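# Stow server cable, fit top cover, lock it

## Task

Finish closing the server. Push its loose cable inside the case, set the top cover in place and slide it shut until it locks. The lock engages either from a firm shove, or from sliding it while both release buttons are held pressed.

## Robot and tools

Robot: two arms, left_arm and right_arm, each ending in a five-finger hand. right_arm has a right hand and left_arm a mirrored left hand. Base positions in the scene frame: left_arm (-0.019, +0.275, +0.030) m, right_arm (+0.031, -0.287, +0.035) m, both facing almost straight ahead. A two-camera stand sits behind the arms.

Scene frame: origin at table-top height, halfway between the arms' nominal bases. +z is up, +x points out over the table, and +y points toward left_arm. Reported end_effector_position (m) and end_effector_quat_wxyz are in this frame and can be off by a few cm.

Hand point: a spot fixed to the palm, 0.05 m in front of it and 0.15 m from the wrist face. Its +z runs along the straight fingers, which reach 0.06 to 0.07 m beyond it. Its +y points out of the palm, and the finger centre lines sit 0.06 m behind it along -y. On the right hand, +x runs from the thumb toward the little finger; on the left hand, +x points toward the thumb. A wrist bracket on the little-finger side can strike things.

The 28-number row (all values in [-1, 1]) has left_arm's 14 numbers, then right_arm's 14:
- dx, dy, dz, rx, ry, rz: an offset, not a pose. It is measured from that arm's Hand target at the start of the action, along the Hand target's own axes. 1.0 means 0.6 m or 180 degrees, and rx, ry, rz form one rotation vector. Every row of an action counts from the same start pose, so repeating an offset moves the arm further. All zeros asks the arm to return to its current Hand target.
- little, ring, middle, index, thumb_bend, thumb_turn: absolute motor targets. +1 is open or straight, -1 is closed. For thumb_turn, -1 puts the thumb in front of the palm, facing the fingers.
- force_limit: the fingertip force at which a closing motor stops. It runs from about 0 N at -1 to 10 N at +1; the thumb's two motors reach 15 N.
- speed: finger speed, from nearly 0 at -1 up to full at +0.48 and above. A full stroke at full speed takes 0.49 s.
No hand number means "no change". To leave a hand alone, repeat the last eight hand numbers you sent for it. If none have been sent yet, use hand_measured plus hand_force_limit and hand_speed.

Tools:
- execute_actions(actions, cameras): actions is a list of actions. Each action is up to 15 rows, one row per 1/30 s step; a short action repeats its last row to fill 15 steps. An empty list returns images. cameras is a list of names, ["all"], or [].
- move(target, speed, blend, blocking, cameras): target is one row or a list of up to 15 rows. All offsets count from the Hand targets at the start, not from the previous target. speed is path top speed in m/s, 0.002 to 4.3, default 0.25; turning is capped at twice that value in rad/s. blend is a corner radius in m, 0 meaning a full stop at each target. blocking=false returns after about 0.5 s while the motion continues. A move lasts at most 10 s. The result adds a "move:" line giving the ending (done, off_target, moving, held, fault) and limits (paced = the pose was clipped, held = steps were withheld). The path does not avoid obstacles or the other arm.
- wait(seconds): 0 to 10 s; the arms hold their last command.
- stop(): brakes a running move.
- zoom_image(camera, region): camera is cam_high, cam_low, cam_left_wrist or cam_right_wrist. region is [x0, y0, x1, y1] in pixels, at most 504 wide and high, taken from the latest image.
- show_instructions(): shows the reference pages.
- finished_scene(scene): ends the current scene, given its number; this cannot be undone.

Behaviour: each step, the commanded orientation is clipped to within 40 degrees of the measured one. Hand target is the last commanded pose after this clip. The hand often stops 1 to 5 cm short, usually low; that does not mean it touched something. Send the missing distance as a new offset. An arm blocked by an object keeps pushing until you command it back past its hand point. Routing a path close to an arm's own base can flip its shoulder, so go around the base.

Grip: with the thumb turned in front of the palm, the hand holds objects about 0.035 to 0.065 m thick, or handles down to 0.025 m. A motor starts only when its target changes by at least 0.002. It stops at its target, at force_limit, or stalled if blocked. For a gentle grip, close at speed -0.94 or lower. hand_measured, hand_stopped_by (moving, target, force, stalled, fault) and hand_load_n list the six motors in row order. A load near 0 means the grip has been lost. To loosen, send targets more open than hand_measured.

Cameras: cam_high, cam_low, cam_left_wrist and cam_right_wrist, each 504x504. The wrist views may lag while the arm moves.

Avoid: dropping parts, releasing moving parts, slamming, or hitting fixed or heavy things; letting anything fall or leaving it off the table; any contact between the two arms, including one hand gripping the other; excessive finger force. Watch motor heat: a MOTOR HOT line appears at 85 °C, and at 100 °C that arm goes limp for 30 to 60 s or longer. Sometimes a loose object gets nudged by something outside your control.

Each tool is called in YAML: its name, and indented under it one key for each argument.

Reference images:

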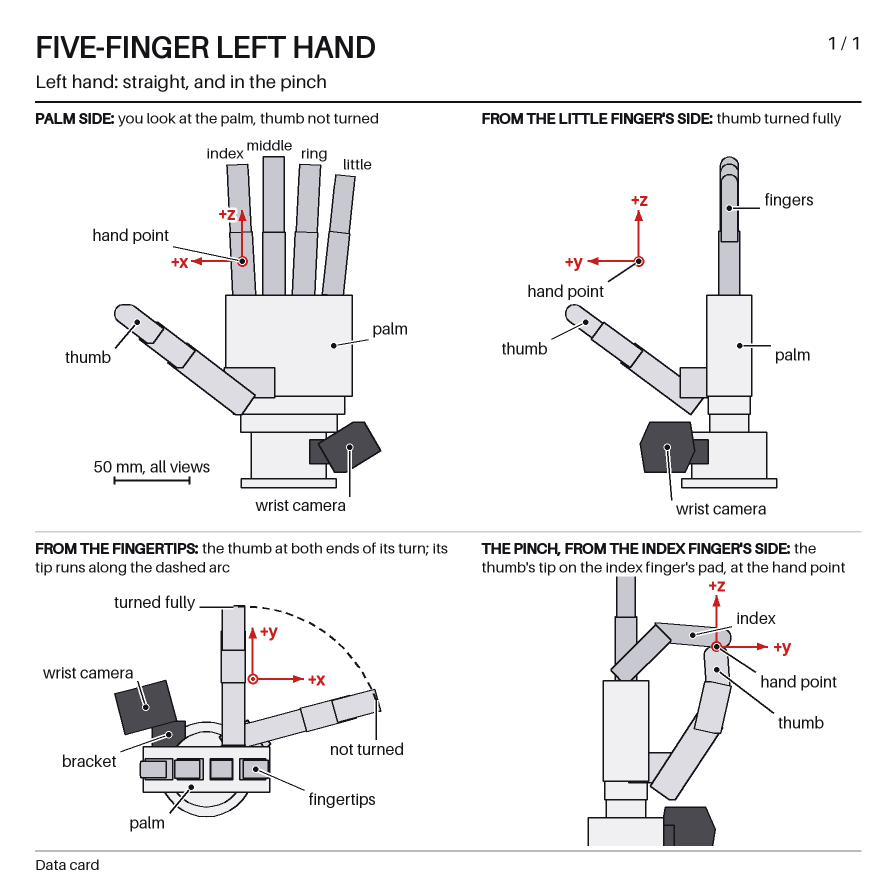

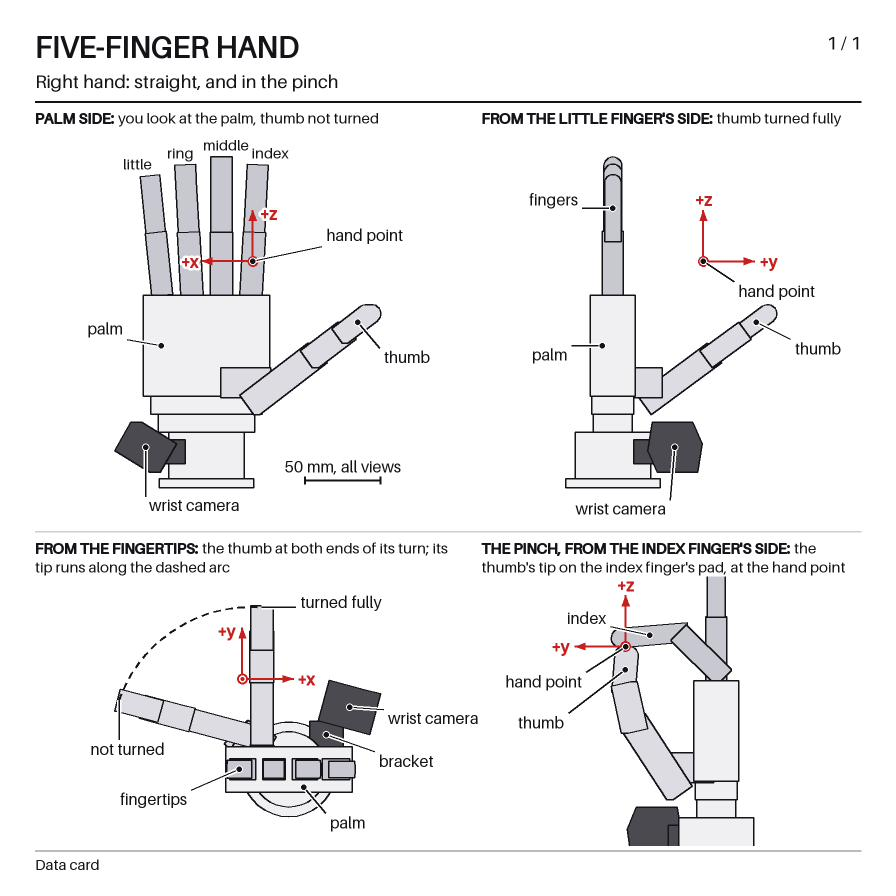

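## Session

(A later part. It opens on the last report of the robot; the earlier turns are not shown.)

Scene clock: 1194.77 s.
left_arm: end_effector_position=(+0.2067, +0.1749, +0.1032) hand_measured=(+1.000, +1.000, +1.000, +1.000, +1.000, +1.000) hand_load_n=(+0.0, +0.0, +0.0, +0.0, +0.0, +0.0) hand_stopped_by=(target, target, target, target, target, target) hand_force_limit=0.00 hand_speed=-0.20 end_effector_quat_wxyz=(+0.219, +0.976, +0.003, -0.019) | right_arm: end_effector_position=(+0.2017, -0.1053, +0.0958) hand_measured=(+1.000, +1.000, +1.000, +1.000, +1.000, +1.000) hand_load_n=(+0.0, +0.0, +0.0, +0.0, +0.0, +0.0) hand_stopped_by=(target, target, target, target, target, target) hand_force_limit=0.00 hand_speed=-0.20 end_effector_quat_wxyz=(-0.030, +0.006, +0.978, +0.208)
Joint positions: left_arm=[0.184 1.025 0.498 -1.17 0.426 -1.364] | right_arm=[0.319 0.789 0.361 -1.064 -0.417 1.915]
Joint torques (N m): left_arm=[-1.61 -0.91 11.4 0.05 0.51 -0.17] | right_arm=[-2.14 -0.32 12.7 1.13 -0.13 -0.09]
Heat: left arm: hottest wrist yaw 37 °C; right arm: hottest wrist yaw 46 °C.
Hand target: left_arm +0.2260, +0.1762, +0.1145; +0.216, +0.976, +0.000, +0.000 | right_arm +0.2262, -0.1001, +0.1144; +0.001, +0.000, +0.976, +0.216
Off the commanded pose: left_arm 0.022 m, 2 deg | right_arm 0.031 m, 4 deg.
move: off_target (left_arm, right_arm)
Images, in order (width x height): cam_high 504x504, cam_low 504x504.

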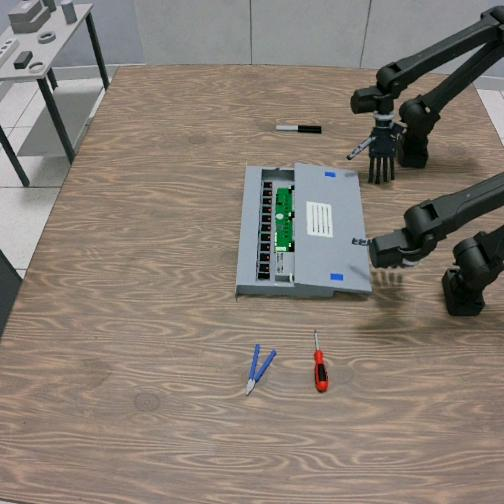

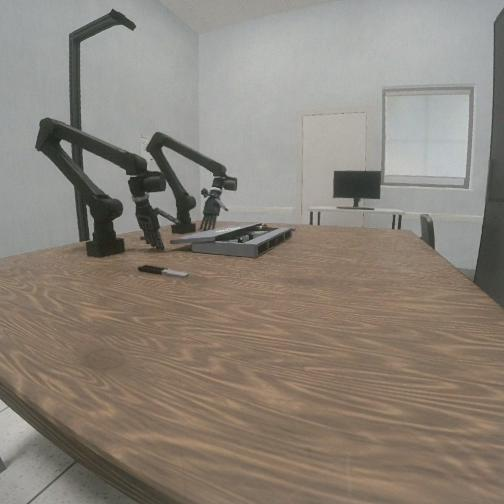

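move:
  target:
    - [0.05,0.0070,-0.0151,0,0,0,1,1,1,1,1,1,0,-0.2,-0.055,0.0105,-0.0226,0,0,0,1,1,1,1,1,1,0,-0.2]
  speed: 0.04
  cameras: ["cam_high","cam_low"]

Scene clock: 1200.10 s.
left_arm: end_effector_position=(+0.2263, +0.1743, +0.1058) hand_measured=(+1.000, +1.000, +1.000, +1.000, +1.000, +1.000) hand_load_n=(+0.0, +0.0, +0.0, +0.0, +0.0, +0.5) hand_stopped_by=(target, target, target, target, target, target) hand_force_limit=0.00 hand_speed=-0.20 end_effector_quat_wxyz=(+0.220, +0.975, +0.006, -0.033) | right_arm: end_effector_position=(+0.2355, -0.1046, +0.1091) hand_measured=(+1.000, +1.000, +1.000, +1.000, +1.000, +1.000) hand_load_n=(+0.0, +0.0, +0.0, +0.0, +0.0, +0.0) hand_stopped_by=(target, target, target, target, target, target) hand_force_limit=0.00 hand_speed=-0.20 end_effector_quat_wxyz=(-0.027, +0.006, +0.978, +0.208)
Joint positions: left_arm=[0.163 1.104 0.556 -1.167 0.426 -1.388] | right_arm=[0.269 0.902 0.447 -1.052 -0.419 1.861]
Joint torques (N m): left_arm=[-1.55 -2.14 13.08 0.34 0.61 -0.13] | right_arm=[-1.96 -1.85 12.94 0.62 -0.33 -0.06]
Motor temperatures (°C): left_arm=[27 27 36 25 36 22] | right_arm=[26 26 37 25 46 26]
Heat: left arm: hottest elbow 36 °C; right arm: hottest wrist yaw 46 °C.
Hand target: left_arm +0.2560, +0.1761, +0.1244; +0.216, +0.976, +0.000, +0.000 | right_arm +0.2590, -0.1000, +0.1293; +0.001, +0.000, +0.976, +0.216
Off the commanded pose: left_arm 0.035 m, 4 deg | right_arm 0.032 m, 3 deg.
move: off_target (left_arm, right_arm)
Images, in order (width x height): cam_high 504x504, cam_low 504x504.

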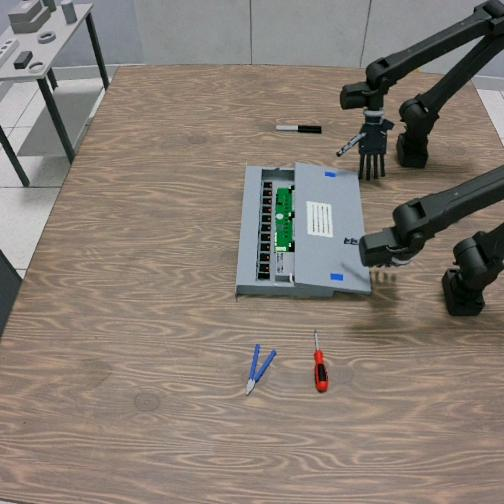

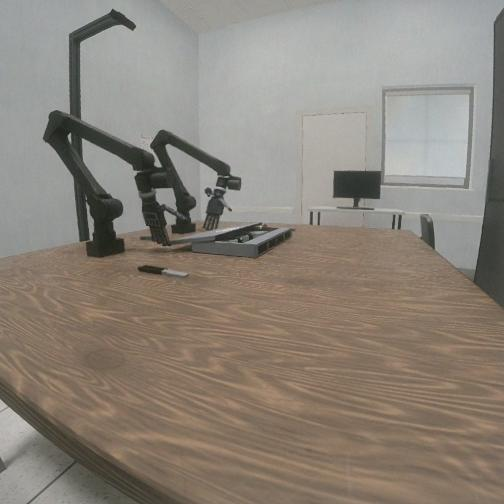

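zoom_image:
  camera: "cam_high"
  region: [230, 140, 420, 310]

zoom_image:
  camera: "cam_low"
  region: [120, 150, 320, 290]

Scaled by 2.653 from the camera's 504x504 image, which has a finer 720x720 frame.

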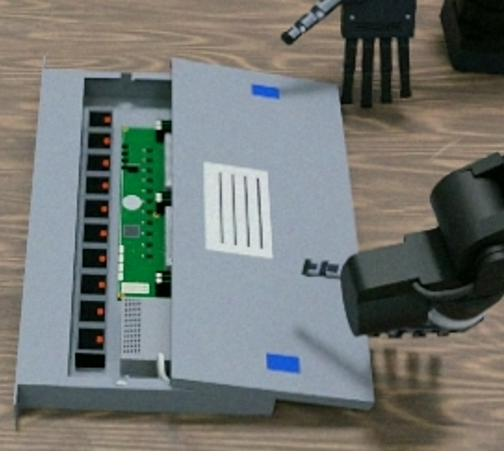

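Scaled by 2.520 from the camera's 504x504 image, which has a finer 720x720 frame.

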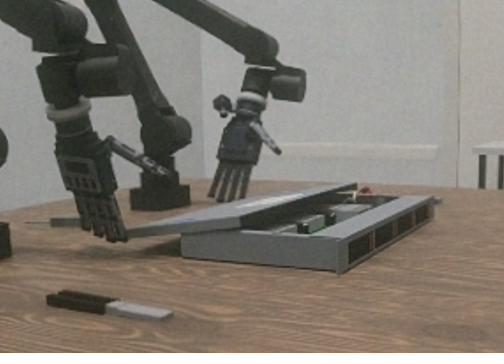

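move:
  target:
    - [0.05,0.0,0.0,0,0,0,1,1,1,1,1,1,0,-0.2,-0.05,0.0,0.0,0,0,0,1,1,1,1,1,1,0,-0.2]
  speed: 0.04
  cameras: ["cam_high","cam_low"]

zoom_image:
  camera: "cam_high"
  region: [230, 140, 420, 310]

zoom_image:
  camera: "cam_low"
  region: [120, 150, 320, 290]

Scene clock: 1236.80 s.
left_arm: end_effector_position=(+0.2344, +0.1738, +0.0963) hand_measured=(+1.000, +1.000, +1.000, +1.000, +1.000, +1.000) hand_load_n=(+0.5, +0.0, +0.0, +0.5, +0.0, +0.0) hand_stopped_by=(target, target, target, target, target, target) hand_force_limit=0.00 hand_speed=-0.20 end_effector_quat_wxyz=(+0.219, +0.974, +0.013, -0.063) | right_arm: end_effector_position=(+0.2509, -0.1066, +0.1023) hand_measured=(+1.000, +1.000, +1.000, +1.000, +1.000, +1.000) hand_load_n=(+0.0, +0.0, +0.0, +0.0, +0.0, +0.0) hand_stopped_by=(target, target, target, target, target, target) hand_force_limit=0.00 hand_speed=-0.20 end_effector_quat_wxyz=(-0.046, +0.009, +0.978, +0.204)
Joint positions: left_arm=[0.149 1.19 0.589 -1.167 0.417 -1.405] | right_arm=[0.238 1.008 0.487 -1.041 -0.422 1.824]
Joint torques (N m): left_arm=[-1.49 -3.49 15.45 1.01 0.98 -0.1] | right_arm=[-2.26 -2.9 14.09 1.16 -0.32 -0.1]
Heat: left arm: hottest elbow 40 °C; right arm: hottest wrist yaw 43 °C.
Hand target: left_arm +0.2860, +0.1761, +0.1244; +0.216, +0.976, +0.000, +0.000 | right_arm +0.2891, -0.1001, +0.1294; +0.001, +0.000, +0.976, +0.216
Off the commanded pose: left_arm 0.059 m, 7 deg | right_arm 0.047 m, 6 deg.
move: off_target (left_arm, right_arm)
Images, in order (width x height): cam_high 504x504, cam_low 504x504.

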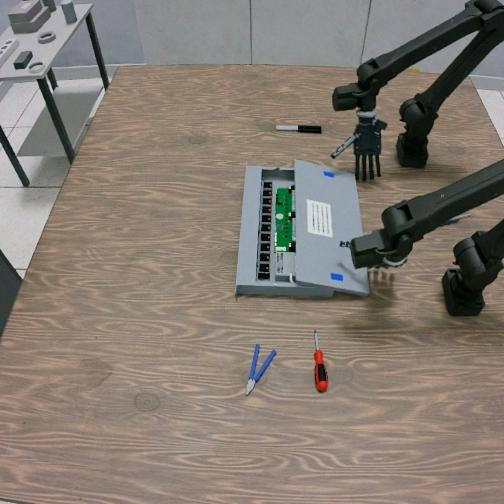

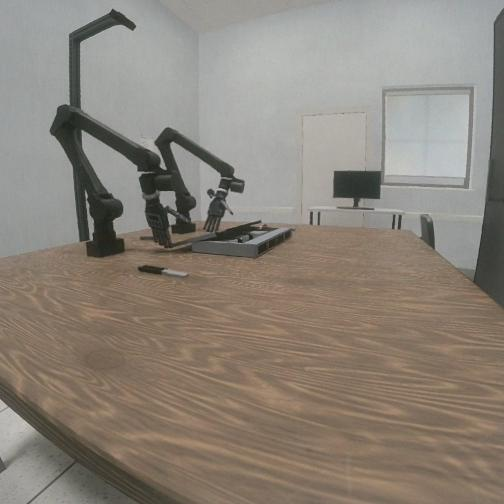

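Scaled by 2.653 from the camera's 504x504 image, which has a finer 720x720 frame.

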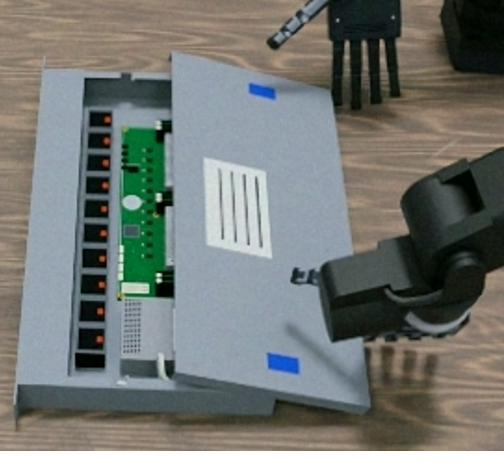

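Scaled by 2.520 from the camera's 504x504 image, which has a finer 720x720 frame.

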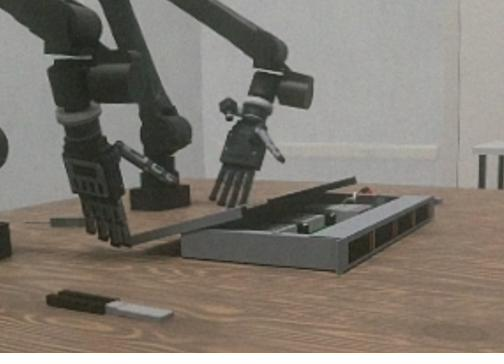

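move:
  target:
    - [0.0333,0.0070,-0.0151,0,0,0,1,1,1,1,1,1,0,-0.2,-0.0333,0.007,-0.0151,0,0,0,1,1,1,1,1,1,0,-0.2]
  speed: 0.04
  cameras: ["cam_high","cam_low"]

zoom_image:
  camera: "cam_high"
  region: [230, 140, 420, 310]

zoom_image:
  camera: "cam_low"
  region: [120, 150, 320, 290]

Scene clock: 1247.57 s.
left_arm: end_effector_position=(+0.2923, +0.1769, +0.1280) hand_measured=(+1.000, +1.000, +1.000, +1.000, +1.000, +1.000) hand_load_n=(+0.0, +0.0, +0.0, +0.0, +0.0, +0.0) hand_stopped_by=(target, target, target, target, target, target) hand_force_limit=0.00 hand_speed=-0.20 end_effector_quat_wxyz=(+0.218, +0.976, +0.002, -0.013) | right_arm: end_effector_position=(+0.2586, -0.1069, +0.1038) hand_measured=(+1.000, +1.000, +1.000, +1.000, +1.000, +1.000) hand_load_n=(+0.0, +0.0, +0.0, +0.0, +0.0, +0.0) hand_stopped_by=(target, target, target, target, target, target) hand_force_limit=0.00 hand_speed=-0.20 end_effector_quat_wxyz=(-0.060, +0.010, +0.977, +0.203)
Joint positions: left_arm=[0.136 1.235 0.721 -1.148 0.43 -1.417] | right_arm=[0.225 1.056 0.522 -1.063 -0.426 1.806]
Joint torques (N m): left_arm=[-1.44 -3.84 10.21 0.38 0.48 -0.21] | right_arm=[-2.67 -3.72 15.92 1.11 -0.21 -0.11]
Motor temperatures (°C): left_arm=[27 27 41 25 35 22] | right_arm=[26 26 40 25 42 26]
Heat: left arm: hottest elbow 41 °C; right arm: hottest wrist yaw 42 °C.
Hand target: left_arm +0.3059, +0.1762, +0.1343; +0.216, +0.976, +0.000, +0.000 | right_arm +0.3091, -0.1001, +0.1394; +0.001, +0.000, +0.976, +0.216
Off the commanded pose: left_arm 0.015 m, 2 deg | right_arm 0.062 m, 7 deg.
move: off_target (left_arm, right_arm)
Images, in order (width x height): cam_high 504x504, cam_low 504x504.

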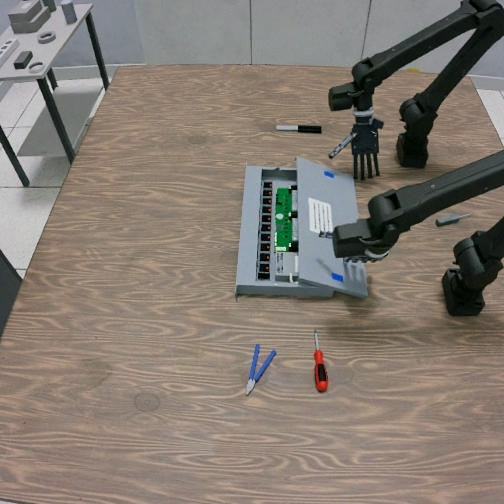

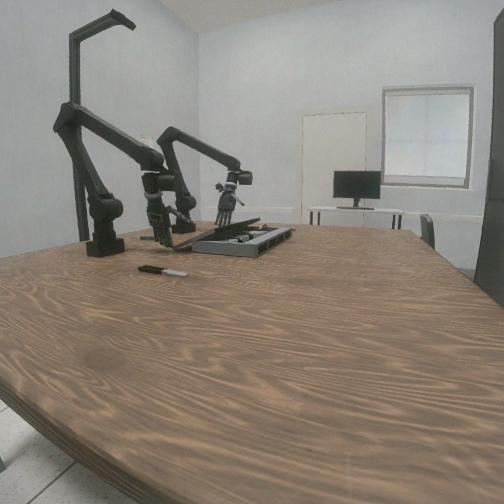

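Scaled by 2.653 from the camera's 504x504 image, which has a finer 720x720 frame.

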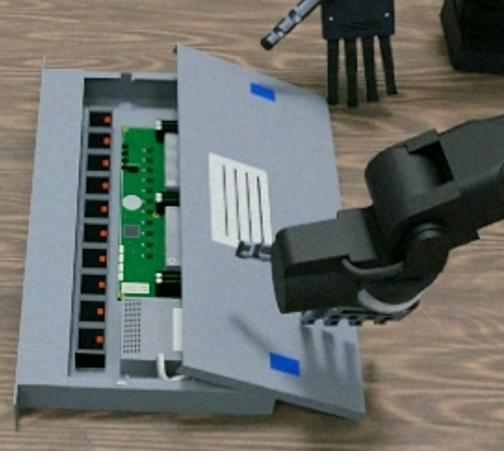

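Scaled by 2.520 from the camera's 504x504 image, which has a finer 720x720 frame.

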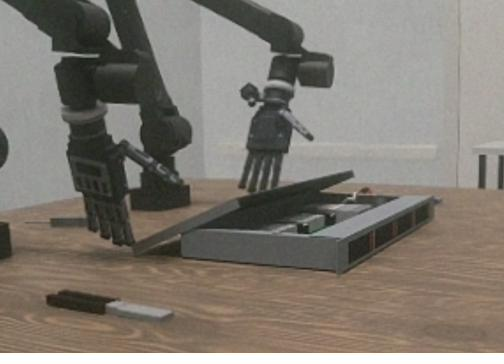

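move:
  target:
    - [0,0,0,0,0,0,1,1,1,1,1,1,0,-0.2,0.0983,-0.0322,0.0494,0,0,0,1,1,1,1,1,1,0,-0.2]
    - [0,0.0458,-0.0982,0,0,0,1,1,1,1,1,1,0,-0.2,0.0983,0.0458,-0.0982,0,0,0,1,1,1,1,1,1,0,-0.2]
    - [0.208,0.0458,-0.0982,0,0,0,1,1,1,1,1,1,0,-0.2,-0.2,0.0458,-0.0982,0,0,0,1,1,1,1,1,1,0,-0.2]
  speed: 0.12
  cameras: ["cam_high","cam_low","cam_left_wrist","cam_right_wrist"]

zoom_image:
  camera: "cam_low"
  region: [120, 150, 320, 290]

Scene clock: 1273.03 s.
left_arm: end_effector_position=(+0.4117, +0.1780, +0.1867) hand_measured=(+1.000, +1.000, +1.000, +1.000, +1.000, +1.000) hand_load_n=(+0.0, +0.0, +0.0, +0.0, +0.0, +0.0) hand_stopped_by=(target, target, target, target, target, target) hand_force_limit=0.00 hand_speed=-0.20 end_effector_quat_wxyz=(+0.217, +0.976, +0.003, -0.020) | right_arm: end_effector_position=(+0.4057, -0.1010, +0.1864) hand_measured=(+1.000, +1.000, +1.000, +1.000, +1.000, +1.000) hand_load_n=(-0.5, +0.0, +0.0, +0.0, +0.0, +0.0) hand_stopped_by=(target, target, target, target, target, target) hand_force_limit=0.00 hand_speed=-0.20 end_effector_quat_wxyz=(-0.025, +0.006, +0.977, +0.211)
Joint positions: left_arm=[0.098 1.482 1.129 -1.305 0.432 -1.459] | right_arm=[0.151 1.329 0.965 -1.191 -0.428 1.734]
Joint torques (N m): left_arm=[-1.49 -7.65 12.46 0.14 0.51 -0.18] | right_arm=[-1.79 -7.36 13.31 0.34 -0.39 -0.09]
Heat: left arm: hottest elbow 39 °C; right arm: hottest elbow 44 °C.
Hand target: left_arm +0.4308, +0.1762, +0.1993; +0.216, +0.976, +0.000, +0.000 | right_arm +0.4290, -0.1001, +0.2045; +0.001, +0.000, +0.976, +0.216
Off the commanded pose: left_arm 0.023 m, 2 deg | right_arm 0.030 m, 3 deg.
move: off_target (left_arm, right_arm)
camera_calibration:
cam_left_wrist: T_world_to_cam=[[0.273685, 0.862119, -0.426436, -0.182452], [0.854158, -0.0140333, 0.519824, -0.445165], [0.442166, -0.506512, -0.740226, 0.162641], [0, 0, 0, 1]] pos_world=[0.358261, 0.233428, 0.273995]
cam_right_wrist: T_world_to_cam=[[-0.15304, 0.896846, 0.415026, 0.0824123], [0.877553, -0.0697747, 0.474375, -0.451807], [0.4544, 0.436806, -0.776351, 0.119088], [0, 0, 0, 1]] pos_world=[0.354984, -0.157454, 0.272577]

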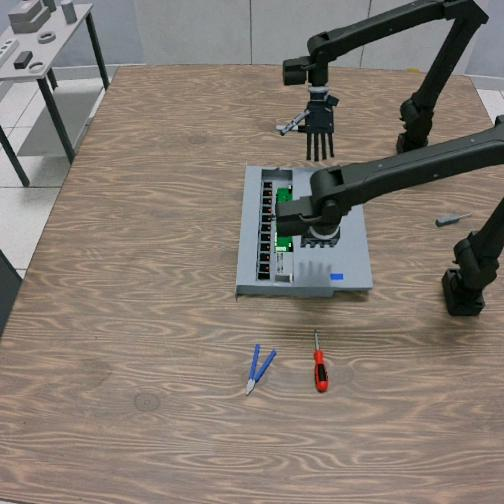

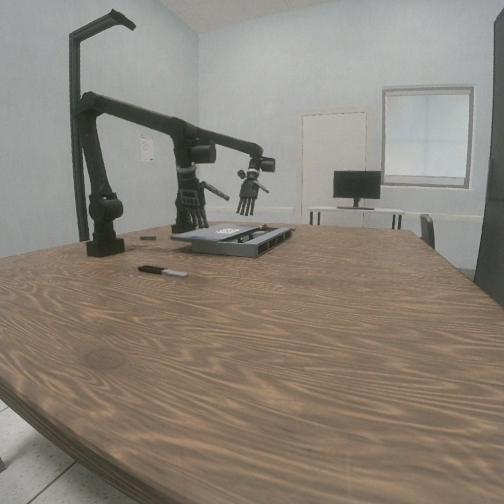

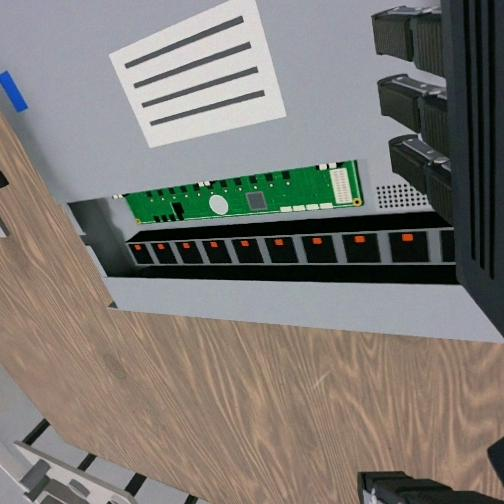

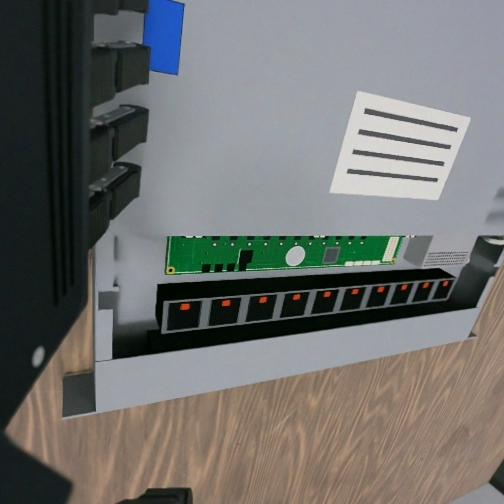

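Scaled by 2.520 from the camera's 504x504 image, which has a finer 720x720 frame.

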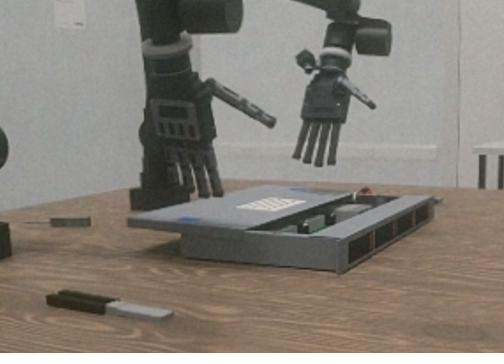

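zoom_image:
  camera: "cam_left_wrist"
  region: [0, 0, 400, 320]

zoom_image:
  camera: "cam_right_wrist"
  region: [60, 180, 504, 430]

Scaled by 1.260 from the camera's 504x504 image, which has a finer 720x720 frame.

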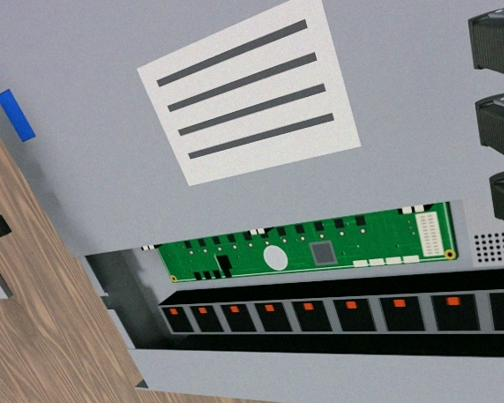

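Scaled by 1.135 from the camera's 504x504 image, which has a finer 720x720 frame.

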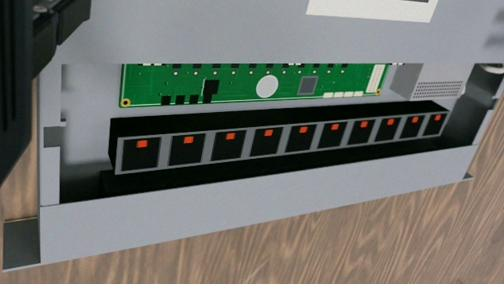

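move:
  target:
    - [-0.385,0,0,0,0,0,1,1,1,1,1,1,0,-0.2,0.3817,0,0,0,0,0,1,1,1,1,1,1,0,-0.2]
    - [-0.385,-0.0451,0.0966,0,0,0,1,1,1,1,1,1,0,-0.2,0.3817,-0.0493,0.1057,0,0,0,1,1,1,1,1,1,0,-0.2]
  speed: 0.15
  cameras: ["cam_high","cam_low"]

zoom_image:
  camera: "cam_high"
  region: [230, 140, 420, 310]

zoom_image:
  camera: "cam_low"
  region: [120, 150, 320, 290]

Scene clock: 1329.43 s.
left_arm: end_effector_position=(+0.1973, +0.1752, +0.1365) hand_measured=(+1.000, +1.000, +1.000, +1.000, +1.000, +1.000) hand_load_n=(+0.0, +0.0, +0.0, +0.0, +0.0, +0.0) hand_stopped_by=(target, target, target, target, target, target) hand_force_limit=0.00 hand_speed=-0.20 end_effector_quat_wxyz=(+0.216, +0.976, +0.003, -0.004) | right_arm: end_effector_position=(+0.2019, -0.1010, +0.1403) hand_measured=(+1.000, +1.000, +1.000, +1.000, +1.000, +1.000) hand_load_n=(+0.0, +0.0, +0.0, +0.0, +0.0, +0.0) hand_stopped_by=(target, target, target, target, target, target) hand_force_limit=0.00 hand_speed=-0.20 end_effector_quat_wxyz=(+0.005, -0.001, +0.976, +0.219)
Joint positions: left_arm=[0.196 0.903 0.53 -1.295 0.426 -1.36] | right_arm=[0.349 0.653 0.423 -1.173 -0.41 1.948]
Joint torques (N m): left_arm=[-0.91 -0.32 8.42 0.42 0.4 0.02] | right_arm=[-0.09 -0.21 8.59 0.85 -0.13 0.09]
Motor temperatures (°C): left_arm=[27 28 41 25 33 22] | right_arm=[26 27 45 25 38 26]
Heat: left arm: hottest elbow 41 °C; right arm: hottest elbow 45 °C.
Hand target: left_arm +0.1998, +0.1761, +0.1354; +0.216, +0.976, +0.000, +0.000 | right_arm +0.2001, -0.1001, +0.1343; +0.001, +0.000, +0.976, +0.216
Off the commanded pose: left_arm 0.003 m, 1 deg | right_arm 0.006 m, 1 deg.
move: done
Images, in order (width x height): cam_high 504x504, cam_low 504x504.

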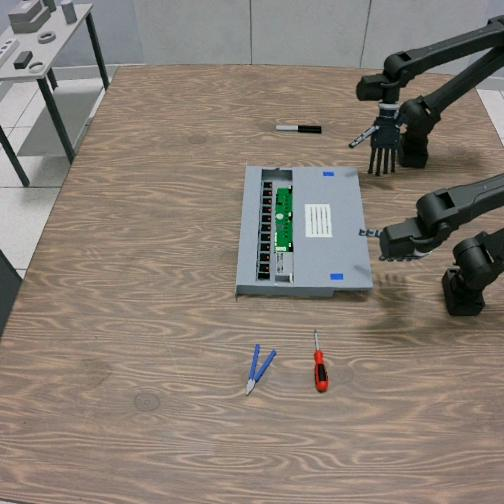

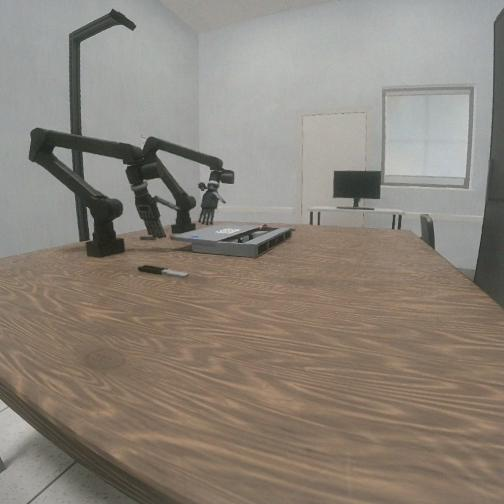

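Scaled by 2.653 from the camera's 504x504 image, which has a finer 720x720 frame.

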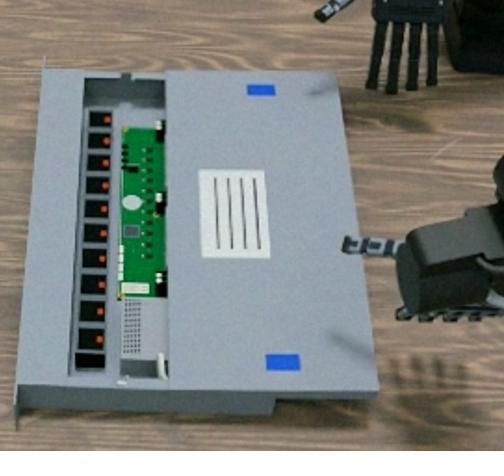

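Scaled by 2.520 from the camera's 504x504 image, which has a finer 720x720 frame.

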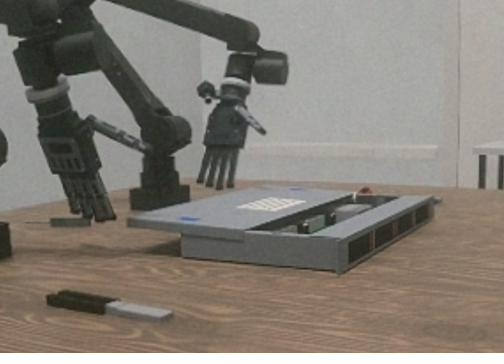

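move:
  target:
    - [0.0583,0,0,0,0,0,1,1,1,1,1,1,0,-0.2,-0.0583,0,0,0,0,0,1,1,1,1,1,1,0,-0.2]
  speed: 0.05
  cameras: ["cam_high","cam_low"]

zoom_image:
  camera: "cam_high"
  region: [230, 140, 420, 310]

zoom_image:
  camera: "cam_low"
  region: [120, 150, 320, 290]

Scene clock: 1341.67 s.
left_arm: end_effector_position=(+0.2156, +0.1751, +0.1233) hand_measured=(+1.000, +1.000, +1.000, +1.000, +1.000, +1.000) hand_load_n=(+0.0, +0.0, +0.0, +0.0, +0.0, +0.0) hand_stopped_by=(target, target, target, target, target, target) hand_force_limit=0.00 hand_speed=-0.20 end_effector_quat_wxyz=(+0.219, +0.976, +0.003, -0.020) | right_arm: end_effector_position=(+0.2161, -0.1045, +0.1162) hand_measured=(+1.000, +1.000, +1.000, +1.000, +1.000, +1.000) hand_load_n=(+0.0, +0.0, +0.0, +0.0, +0.0, +0.0) hand_stopped_by=(target, target, target, target, target, target) hand_force_limit=0.00 hand_speed=-0.20 end_effector_quat_wxyz=(-0.023, +0.005, +0.978, +0.208)
Joint positions: left_arm=[0.178 1.018 0.554 -1.231 0.427 -1.371] | right_arm=[0.302 0.801 0.423 -1.107 -0.413 1.898]
Joint torques (N m): left_arm=[-1.79 -1.2 11.75 0.23 0.51 -0.18] | right_arm=[-1.96 -0.91 12.59 0.61 -0.38 -0.09]
Heat: left arm: hottest elbow 40 °C; right arm: hottest elbow 42 °C.
Hand target: left_arm +0.2347, +0.1762, +0.1354; +0.216, +0.976, +0.000, +0.000 | right_arm +0.2350, -0.1001, +0.1344; +0.001, +0.000, +0.976, +0.216
Off the commanded pose: left_arm 0.023 m, 2 deg | right_arm 0.027 m, 3 deg.
move: off_target (left_arm, right_arm)
Images, in order (width x height): cam_high 504x504, cam_low 504x504.

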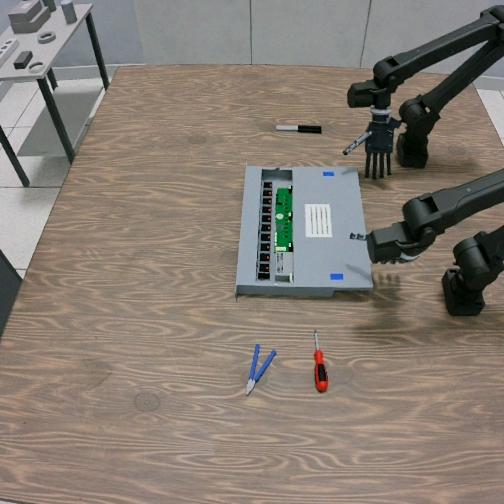

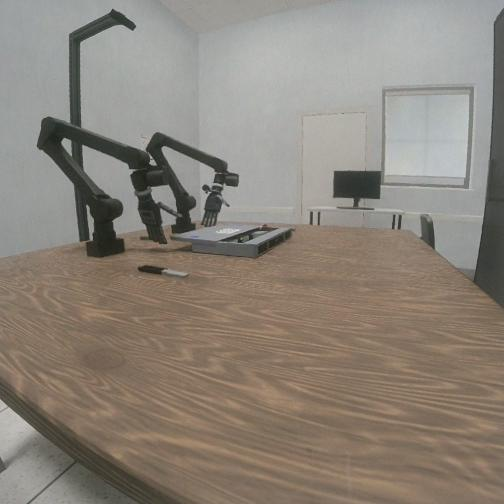

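Scaled by 2.653 from the camera's 504x504 image, which has a finer 720x720 frame.

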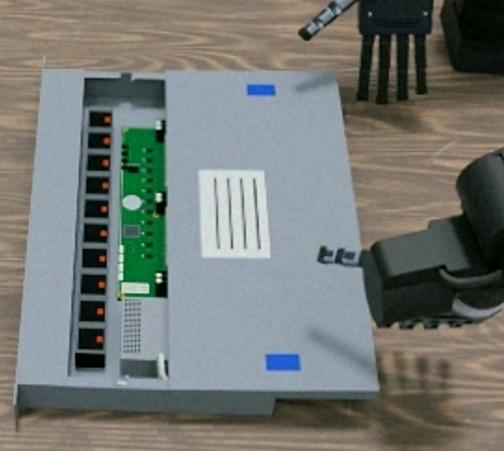

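Scaled by 2.520 from the camera's 504x504 image, which has a finer 720x720 frame.

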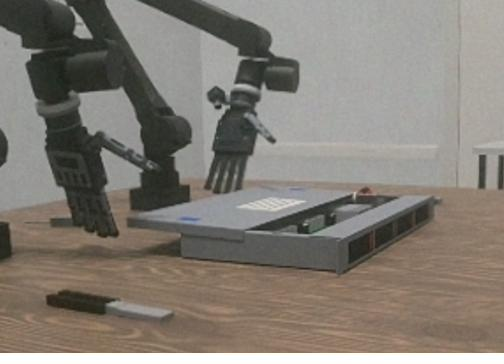

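move:
  target:
    - [0.0667,0.0106,-0.0227,0,0,0,1,1,1,1,1,1,0,-0.2,-0.0667,0.0141,-0.0302,0,0,0,1,1,1,1,1,1,0,-0.2]
  speed: 0.05
  cameras: ["cam_high","cam_low"]

zoom_image:
  camera: "cam_high"
  region: [230, 140, 420, 310]

zoom_image:
  camera: "cam_low"
  region: [120, 150, 320, 290]

Scene clock: 1346.57 s.
left_arm: end_effector_position=(+0.2320, +0.1740, +0.1245) hand_measured=(+1.000, +1.000, +1.000, +1.000, +1.000, +1.000) hand_load_n=(+0.0, +0.0, +0.0, +0.0, +0.0, +0.0) hand_stopped_by=(target, target, target, target, target, target) hand_force_limit=0.00 hand_speed=-0.20 end_effector_quat_wxyz=(+0.220, +0.974, +0.011, -0.053) | right_arm: end_effector_position=(+0.2470, -0.1042, +0.1279) hand_measured=(+1.000, +1.000, +1.000, +1.000, +1.000, +1.000) hand_load_n=(+0.0, +0.0, +0.0, +0.0, +0.0, +0.0) hand_stopped_by=(target, target, target, target, target, target) hand_force_limit=0.00 hand_speed=-0.20 end_effector_quat_wxyz=(-0.032, +0.006, +0.978, +0.208)
Joint positions: left_arm=[0.154 1.116 0.622 -1.257 0.421 -1.399] | right_arm=[0.254 0.924 0.513 -1.115 -0.421 1.842]
Joint torques (N m): left_arm=[-1.44 -2.61 15.01 0.91 0.83 -0.13] | right_arm=[-2.2 -2.2 14.35 0.31 -0.3 -0.09]
Heat: left arm: hottest elbow 39 °C; right arm: hottest elbow 42 °C.
Hand target: left_arm +0.2747, +0.1761, +0.1504; +0.216, +0.976, +0.000, +0.000 | right_arm +0.2751, -0.1001, +0.1544; +0.001, +0.000, +0.976, +0.216
Off the commanded pose: left_arm 0.050 m, 6 deg | right_arm 0.039 m, 4 deg.
move: off_target (left_arm, right_arm)
Images, in order (width x height): cam_high 504x504, cam_low 504x504.

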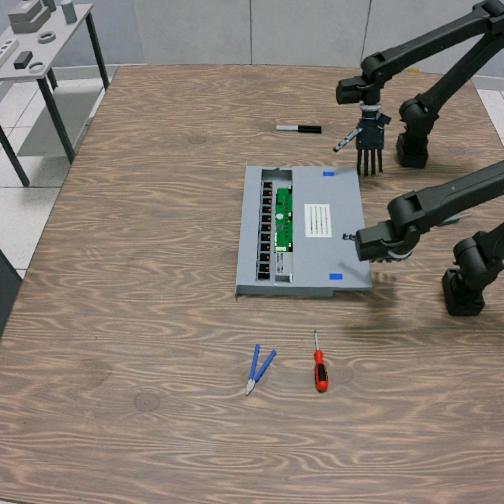

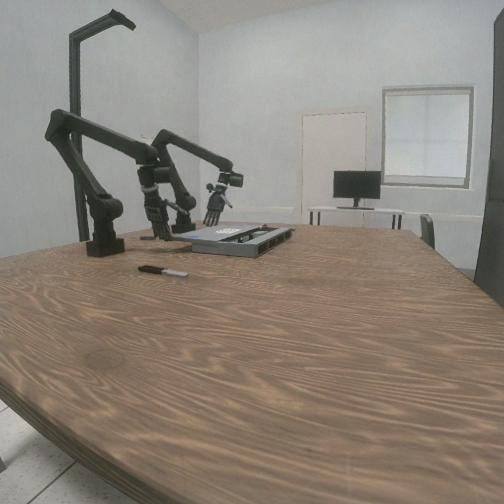

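Scaled by 2.653 from the camera's 504x504 image, which has a finer 720x720 frame.

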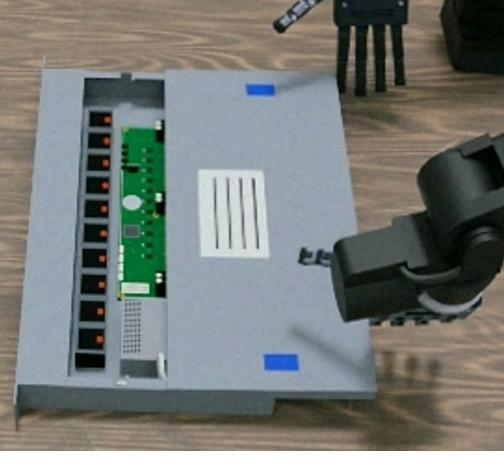

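Scaled by 2.520 from the camera's 504x504 image, which has a finer 720x720 frame.

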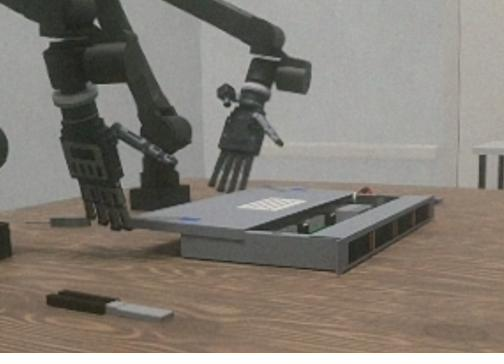

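move:
  target:
    - [0.0333,0.0035,-0.0075,0,0,0,1,1,1,1,1,1,0,-0.2,-0.0333,0.0035,-0.0075,0,0,0,1,1,1,1,1,1,0,-0.2]
  speed: 0.04
  cameras: ["cam_high","cam_low"]

zoom_image:
  camera: "cam_high"
  region: [230, 140, 420, 310]

zoom_image:
  camera: "cam_low"
  region: [120, 150, 320, 290]

Scene clock: 1351.83 s.
left_arm: end_effector_position=(+0.2360, +0.1740, +0.1238) hand_measured=(+1.000, +1.000, +1.000, +1.000, +1.000, +1.000) hand_load_n=(+0.0, +0.0, +0.0, +0.5, +0.0, +0.0) hand_stopped_by=(target, target, target, target, target, target) hand_force_limit=0.00 hand_speed=-0.20 end_effector_quat_wxyz=(+0.219, +0.973, +0.015, -0.076) | right_arm: end_effector_position=(+0.2503, -0.1047, +0.1255) hand_measured=(+1.000, +1.000, +1.000, +1.000, +1.000, +1.000) hand_load_n=(+0.0, +0.0, +0.0, +0.0, +0.0, +0.0) hand_stopped_by=(target, target, target, target, target, target) hand_force_limit=0.00 hand_speed=-0.20 end_effector_quat_wxyz=(-0.055, +0.006, +0.977, +0.206)
Joint positions: left_arm=[0.147 1.162 0.651 -1.284 0.414 -1.408] | right_arm=[0.24 0.98 0.539 -1.138 -0.429 1.817]
Joint torques (N m): left_arm=[-1.79 -3.43 16.64 1.76 1.1 -0.11] | right_arm=[-2.9 -2.9 15.88 1.02 -0.07 -0.05]
Heat: left arm: hottest elbow 40 °C; right arm: hottest elbow 42 °C.
Hand target: left_arm +0.2947, +0.1762, +0.1554; +0.216, +0.976, +0.000, +0.000 | right_arm +0.2949, -0.1001, +0.1593; +0.001, +0.000, +0.976, +0.216
Off the commanded pose: left_arm 0.067 m, 9 deg | right_arm 0.056 m, 6 deg.
move: off_target (left_arm, right_arm)
Images, in order (width x height): cam_high 504x504, cam_low 504x504.

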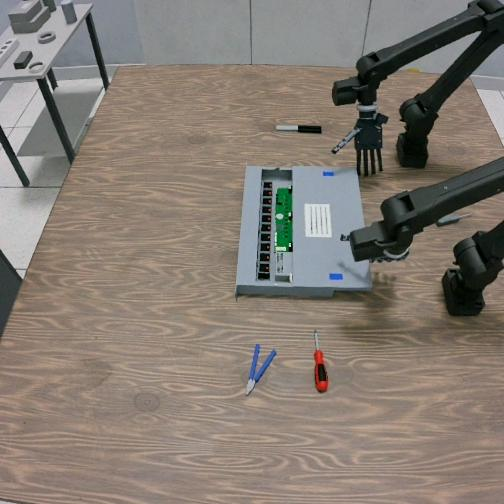

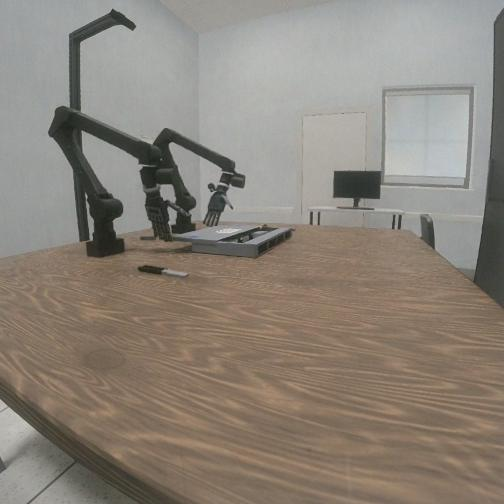

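Scaled by 2.653 from the camera's 504x504 image, which has a finer 720x720 frame.

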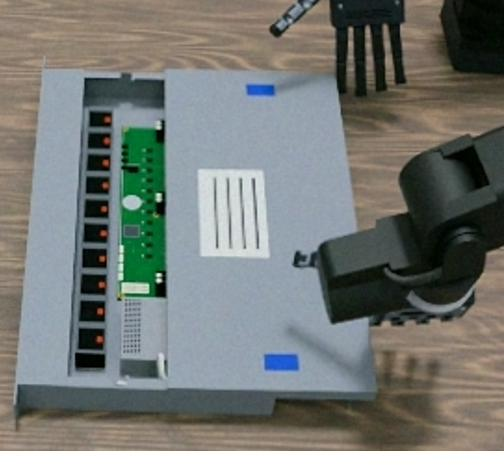

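Scaled by 2.520 from the camera's 504x504 image, which has a finer 720x720 frame.

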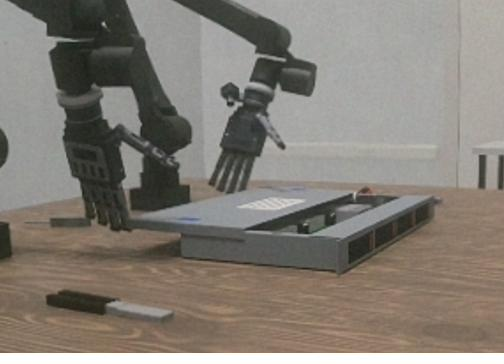

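zoom_image:
  camera: "cam_low"
  region: [155, 205, 265, 270]

zoom_image:
  camera: "cam_high"
  region: [270, 255, 390, 315]

Scaled by 4.582 from the camera's 504x504 image, which has a finer 720x720 frame.

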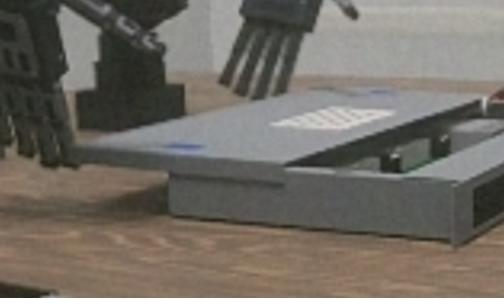

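Scaled by 4.200 from the camera's 504x504 image, which has a finer 720x720 frame.

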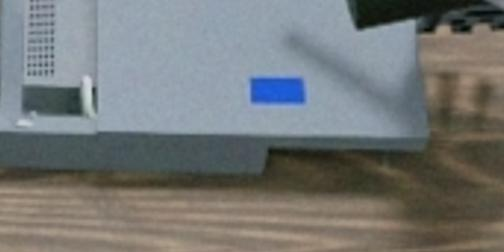

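move:
  target:
    - [-0.133,-0.0106,0.0227,0,0,0,1,1,1,1,1,1,0,-0.2,0.1167,-0.0106,0.0227,0,0,0,1,1,1,1,1,1,0,-0.2]
    - [-0.133,0.0317,-0.068,0,0,0,1,1,1,1,1,1,0,-0.2,0.1167,0.0317,-0.068,0,0,0,1,1,1,1,1,1,0,-0.2]
    - [0.108,-0.3227,-0.27,-0.1667,0,0,1,1,1,1,1,1,0,-0.2,0.1167,0.0317,-0.068,0,0,0,1,1,1,1,1,1,0,-0.2]
  speed: 0.15
  cameras: ["cam_high","cam_low","cam_left_wrist"]

zoom_image:
  camera: "cam_high"
  region: [230, 140, 420, 310]

Scene clock: 1390.77 s.
left_arm: end_effector_position=(+0.3529, +0.4111, +0.2121) hand_measured=(+1.000, +1.000, +1.000, +1.000, +1.000, +1.000) hand_load_n=(+0.0, +0.0, +0.0, +0.0, +0.0, +0.0) hand_stopped_by=(target, target, target, target, target, target) hand_force_limit=0.00 hand_speed=-0.20 end_effector_quat_wxyz=(+0.410, +0.909, +0.040, +0.061) | right_arm: end_effector_position=(+0.2123, -0.1036, +0.1795) hand_measured=(+1.000, +1.000, +1.000, +1.000, +1.000, +1.000) hand_load_n=(+0.0, +0.0, +0.0, +0.0, +0.0, +0.0) hand_stopped_by=(target, target, target, target, target, target) hand_force_limit=0.00 hand_speed=-0.20 end_effector_quat_wxyz=(-0.022, +0.004, +0.977, +0.211)
Joint positions: left_arm=[0.792 1.714 1.247 -1.681 0.672 -0.659] | right_arm=[0.309 0.715 0.56 -1.324 -0.418 1.903]
Joint torques (N m): left_arm=[-0.85 -9.7 10.73 -1.78 0.61 0.09] | right_arm=[-0.79 -1.32 14.11 -0.25 -0.14 0.05]
Motor temperatures (°C): left_arm=[27 27 46 25 33 22] | right_arm=[26 26 47 25 35 26]
Heat: left arm: hottest elbow 46 °C; right arm: hottest elbow 47 °C.
Hand target: left_arm +0.3595, +0.4201, +0.2207; +0.461, +0.887, +0.000, +0.000 | right_arm +0.2249, -0.1002, +0.2042; +0.000, +0.000, +0.976, +0.216
Off the commanded pose: left_arm 0.014 m, 10 deg | right_arm 0.028 m, 3 deg.
joint sent to its limit (left arm) — joint 4 (wrist pitch), lower limit. The joint targets are off in orientation, not in position.
move: off_target (left_arm, right_arm)
camera_calibration:
cam_left_wrist: T_world_to_cam=[[0.265673, 0.659877, -0.702837, -0.211905], [0.758119, 0.307358, 0.57514, -0.514862], [0.595544, -0.685634, -0.418609, 0.276792], [0, 0, 0, 1]] pos_world=[0.281782, 0.487857, 0.263051]
Images, in order (width x height): cam_high 504x504, cam_low 504x504, cam_left_wrist 504x504.

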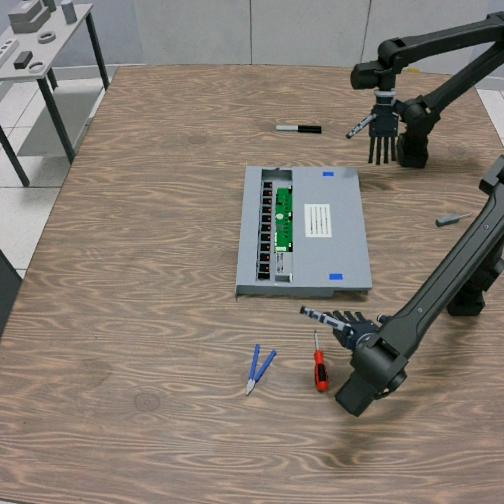

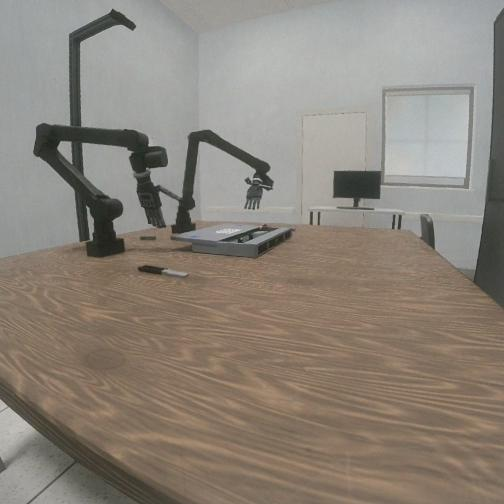

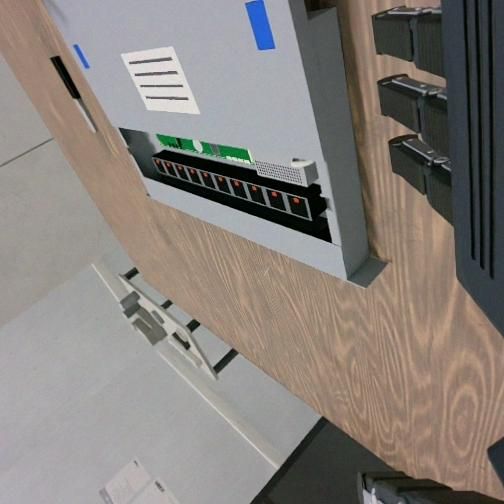

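Scaled by 2.653 from the camera's 504x504 image, which has a finer 720x720 frame.

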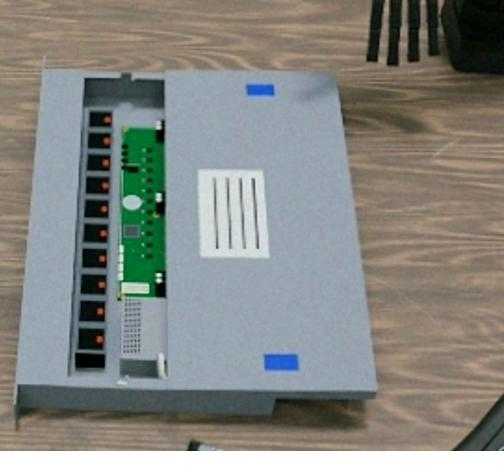

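zoom_image:
  camera: "cam_left_wrist"
  region: [220, 0, 400, 180]

zoom_image:
  camera: "cam_left_wrist"
  region: [200, 110, 400, 310]

Scaled by 2.800 from the camera's 504x504 image, which has a finer 720x720 frame.

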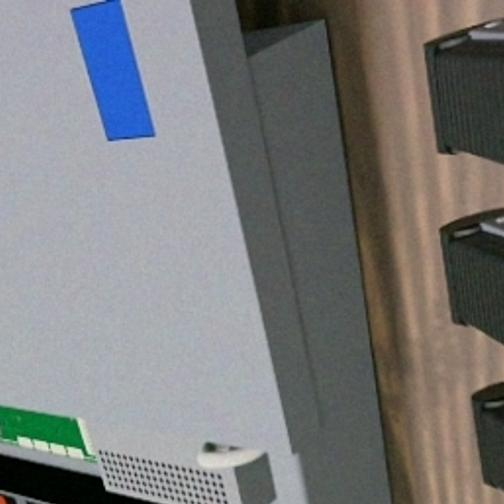

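Scaled by 2.520 from the camera's 504x504 image, which has a finer 720x720 frame.

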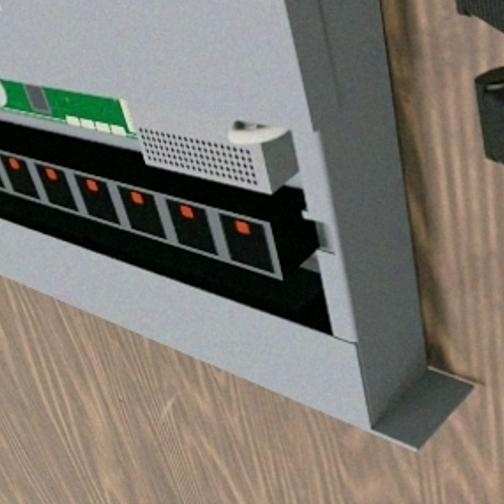

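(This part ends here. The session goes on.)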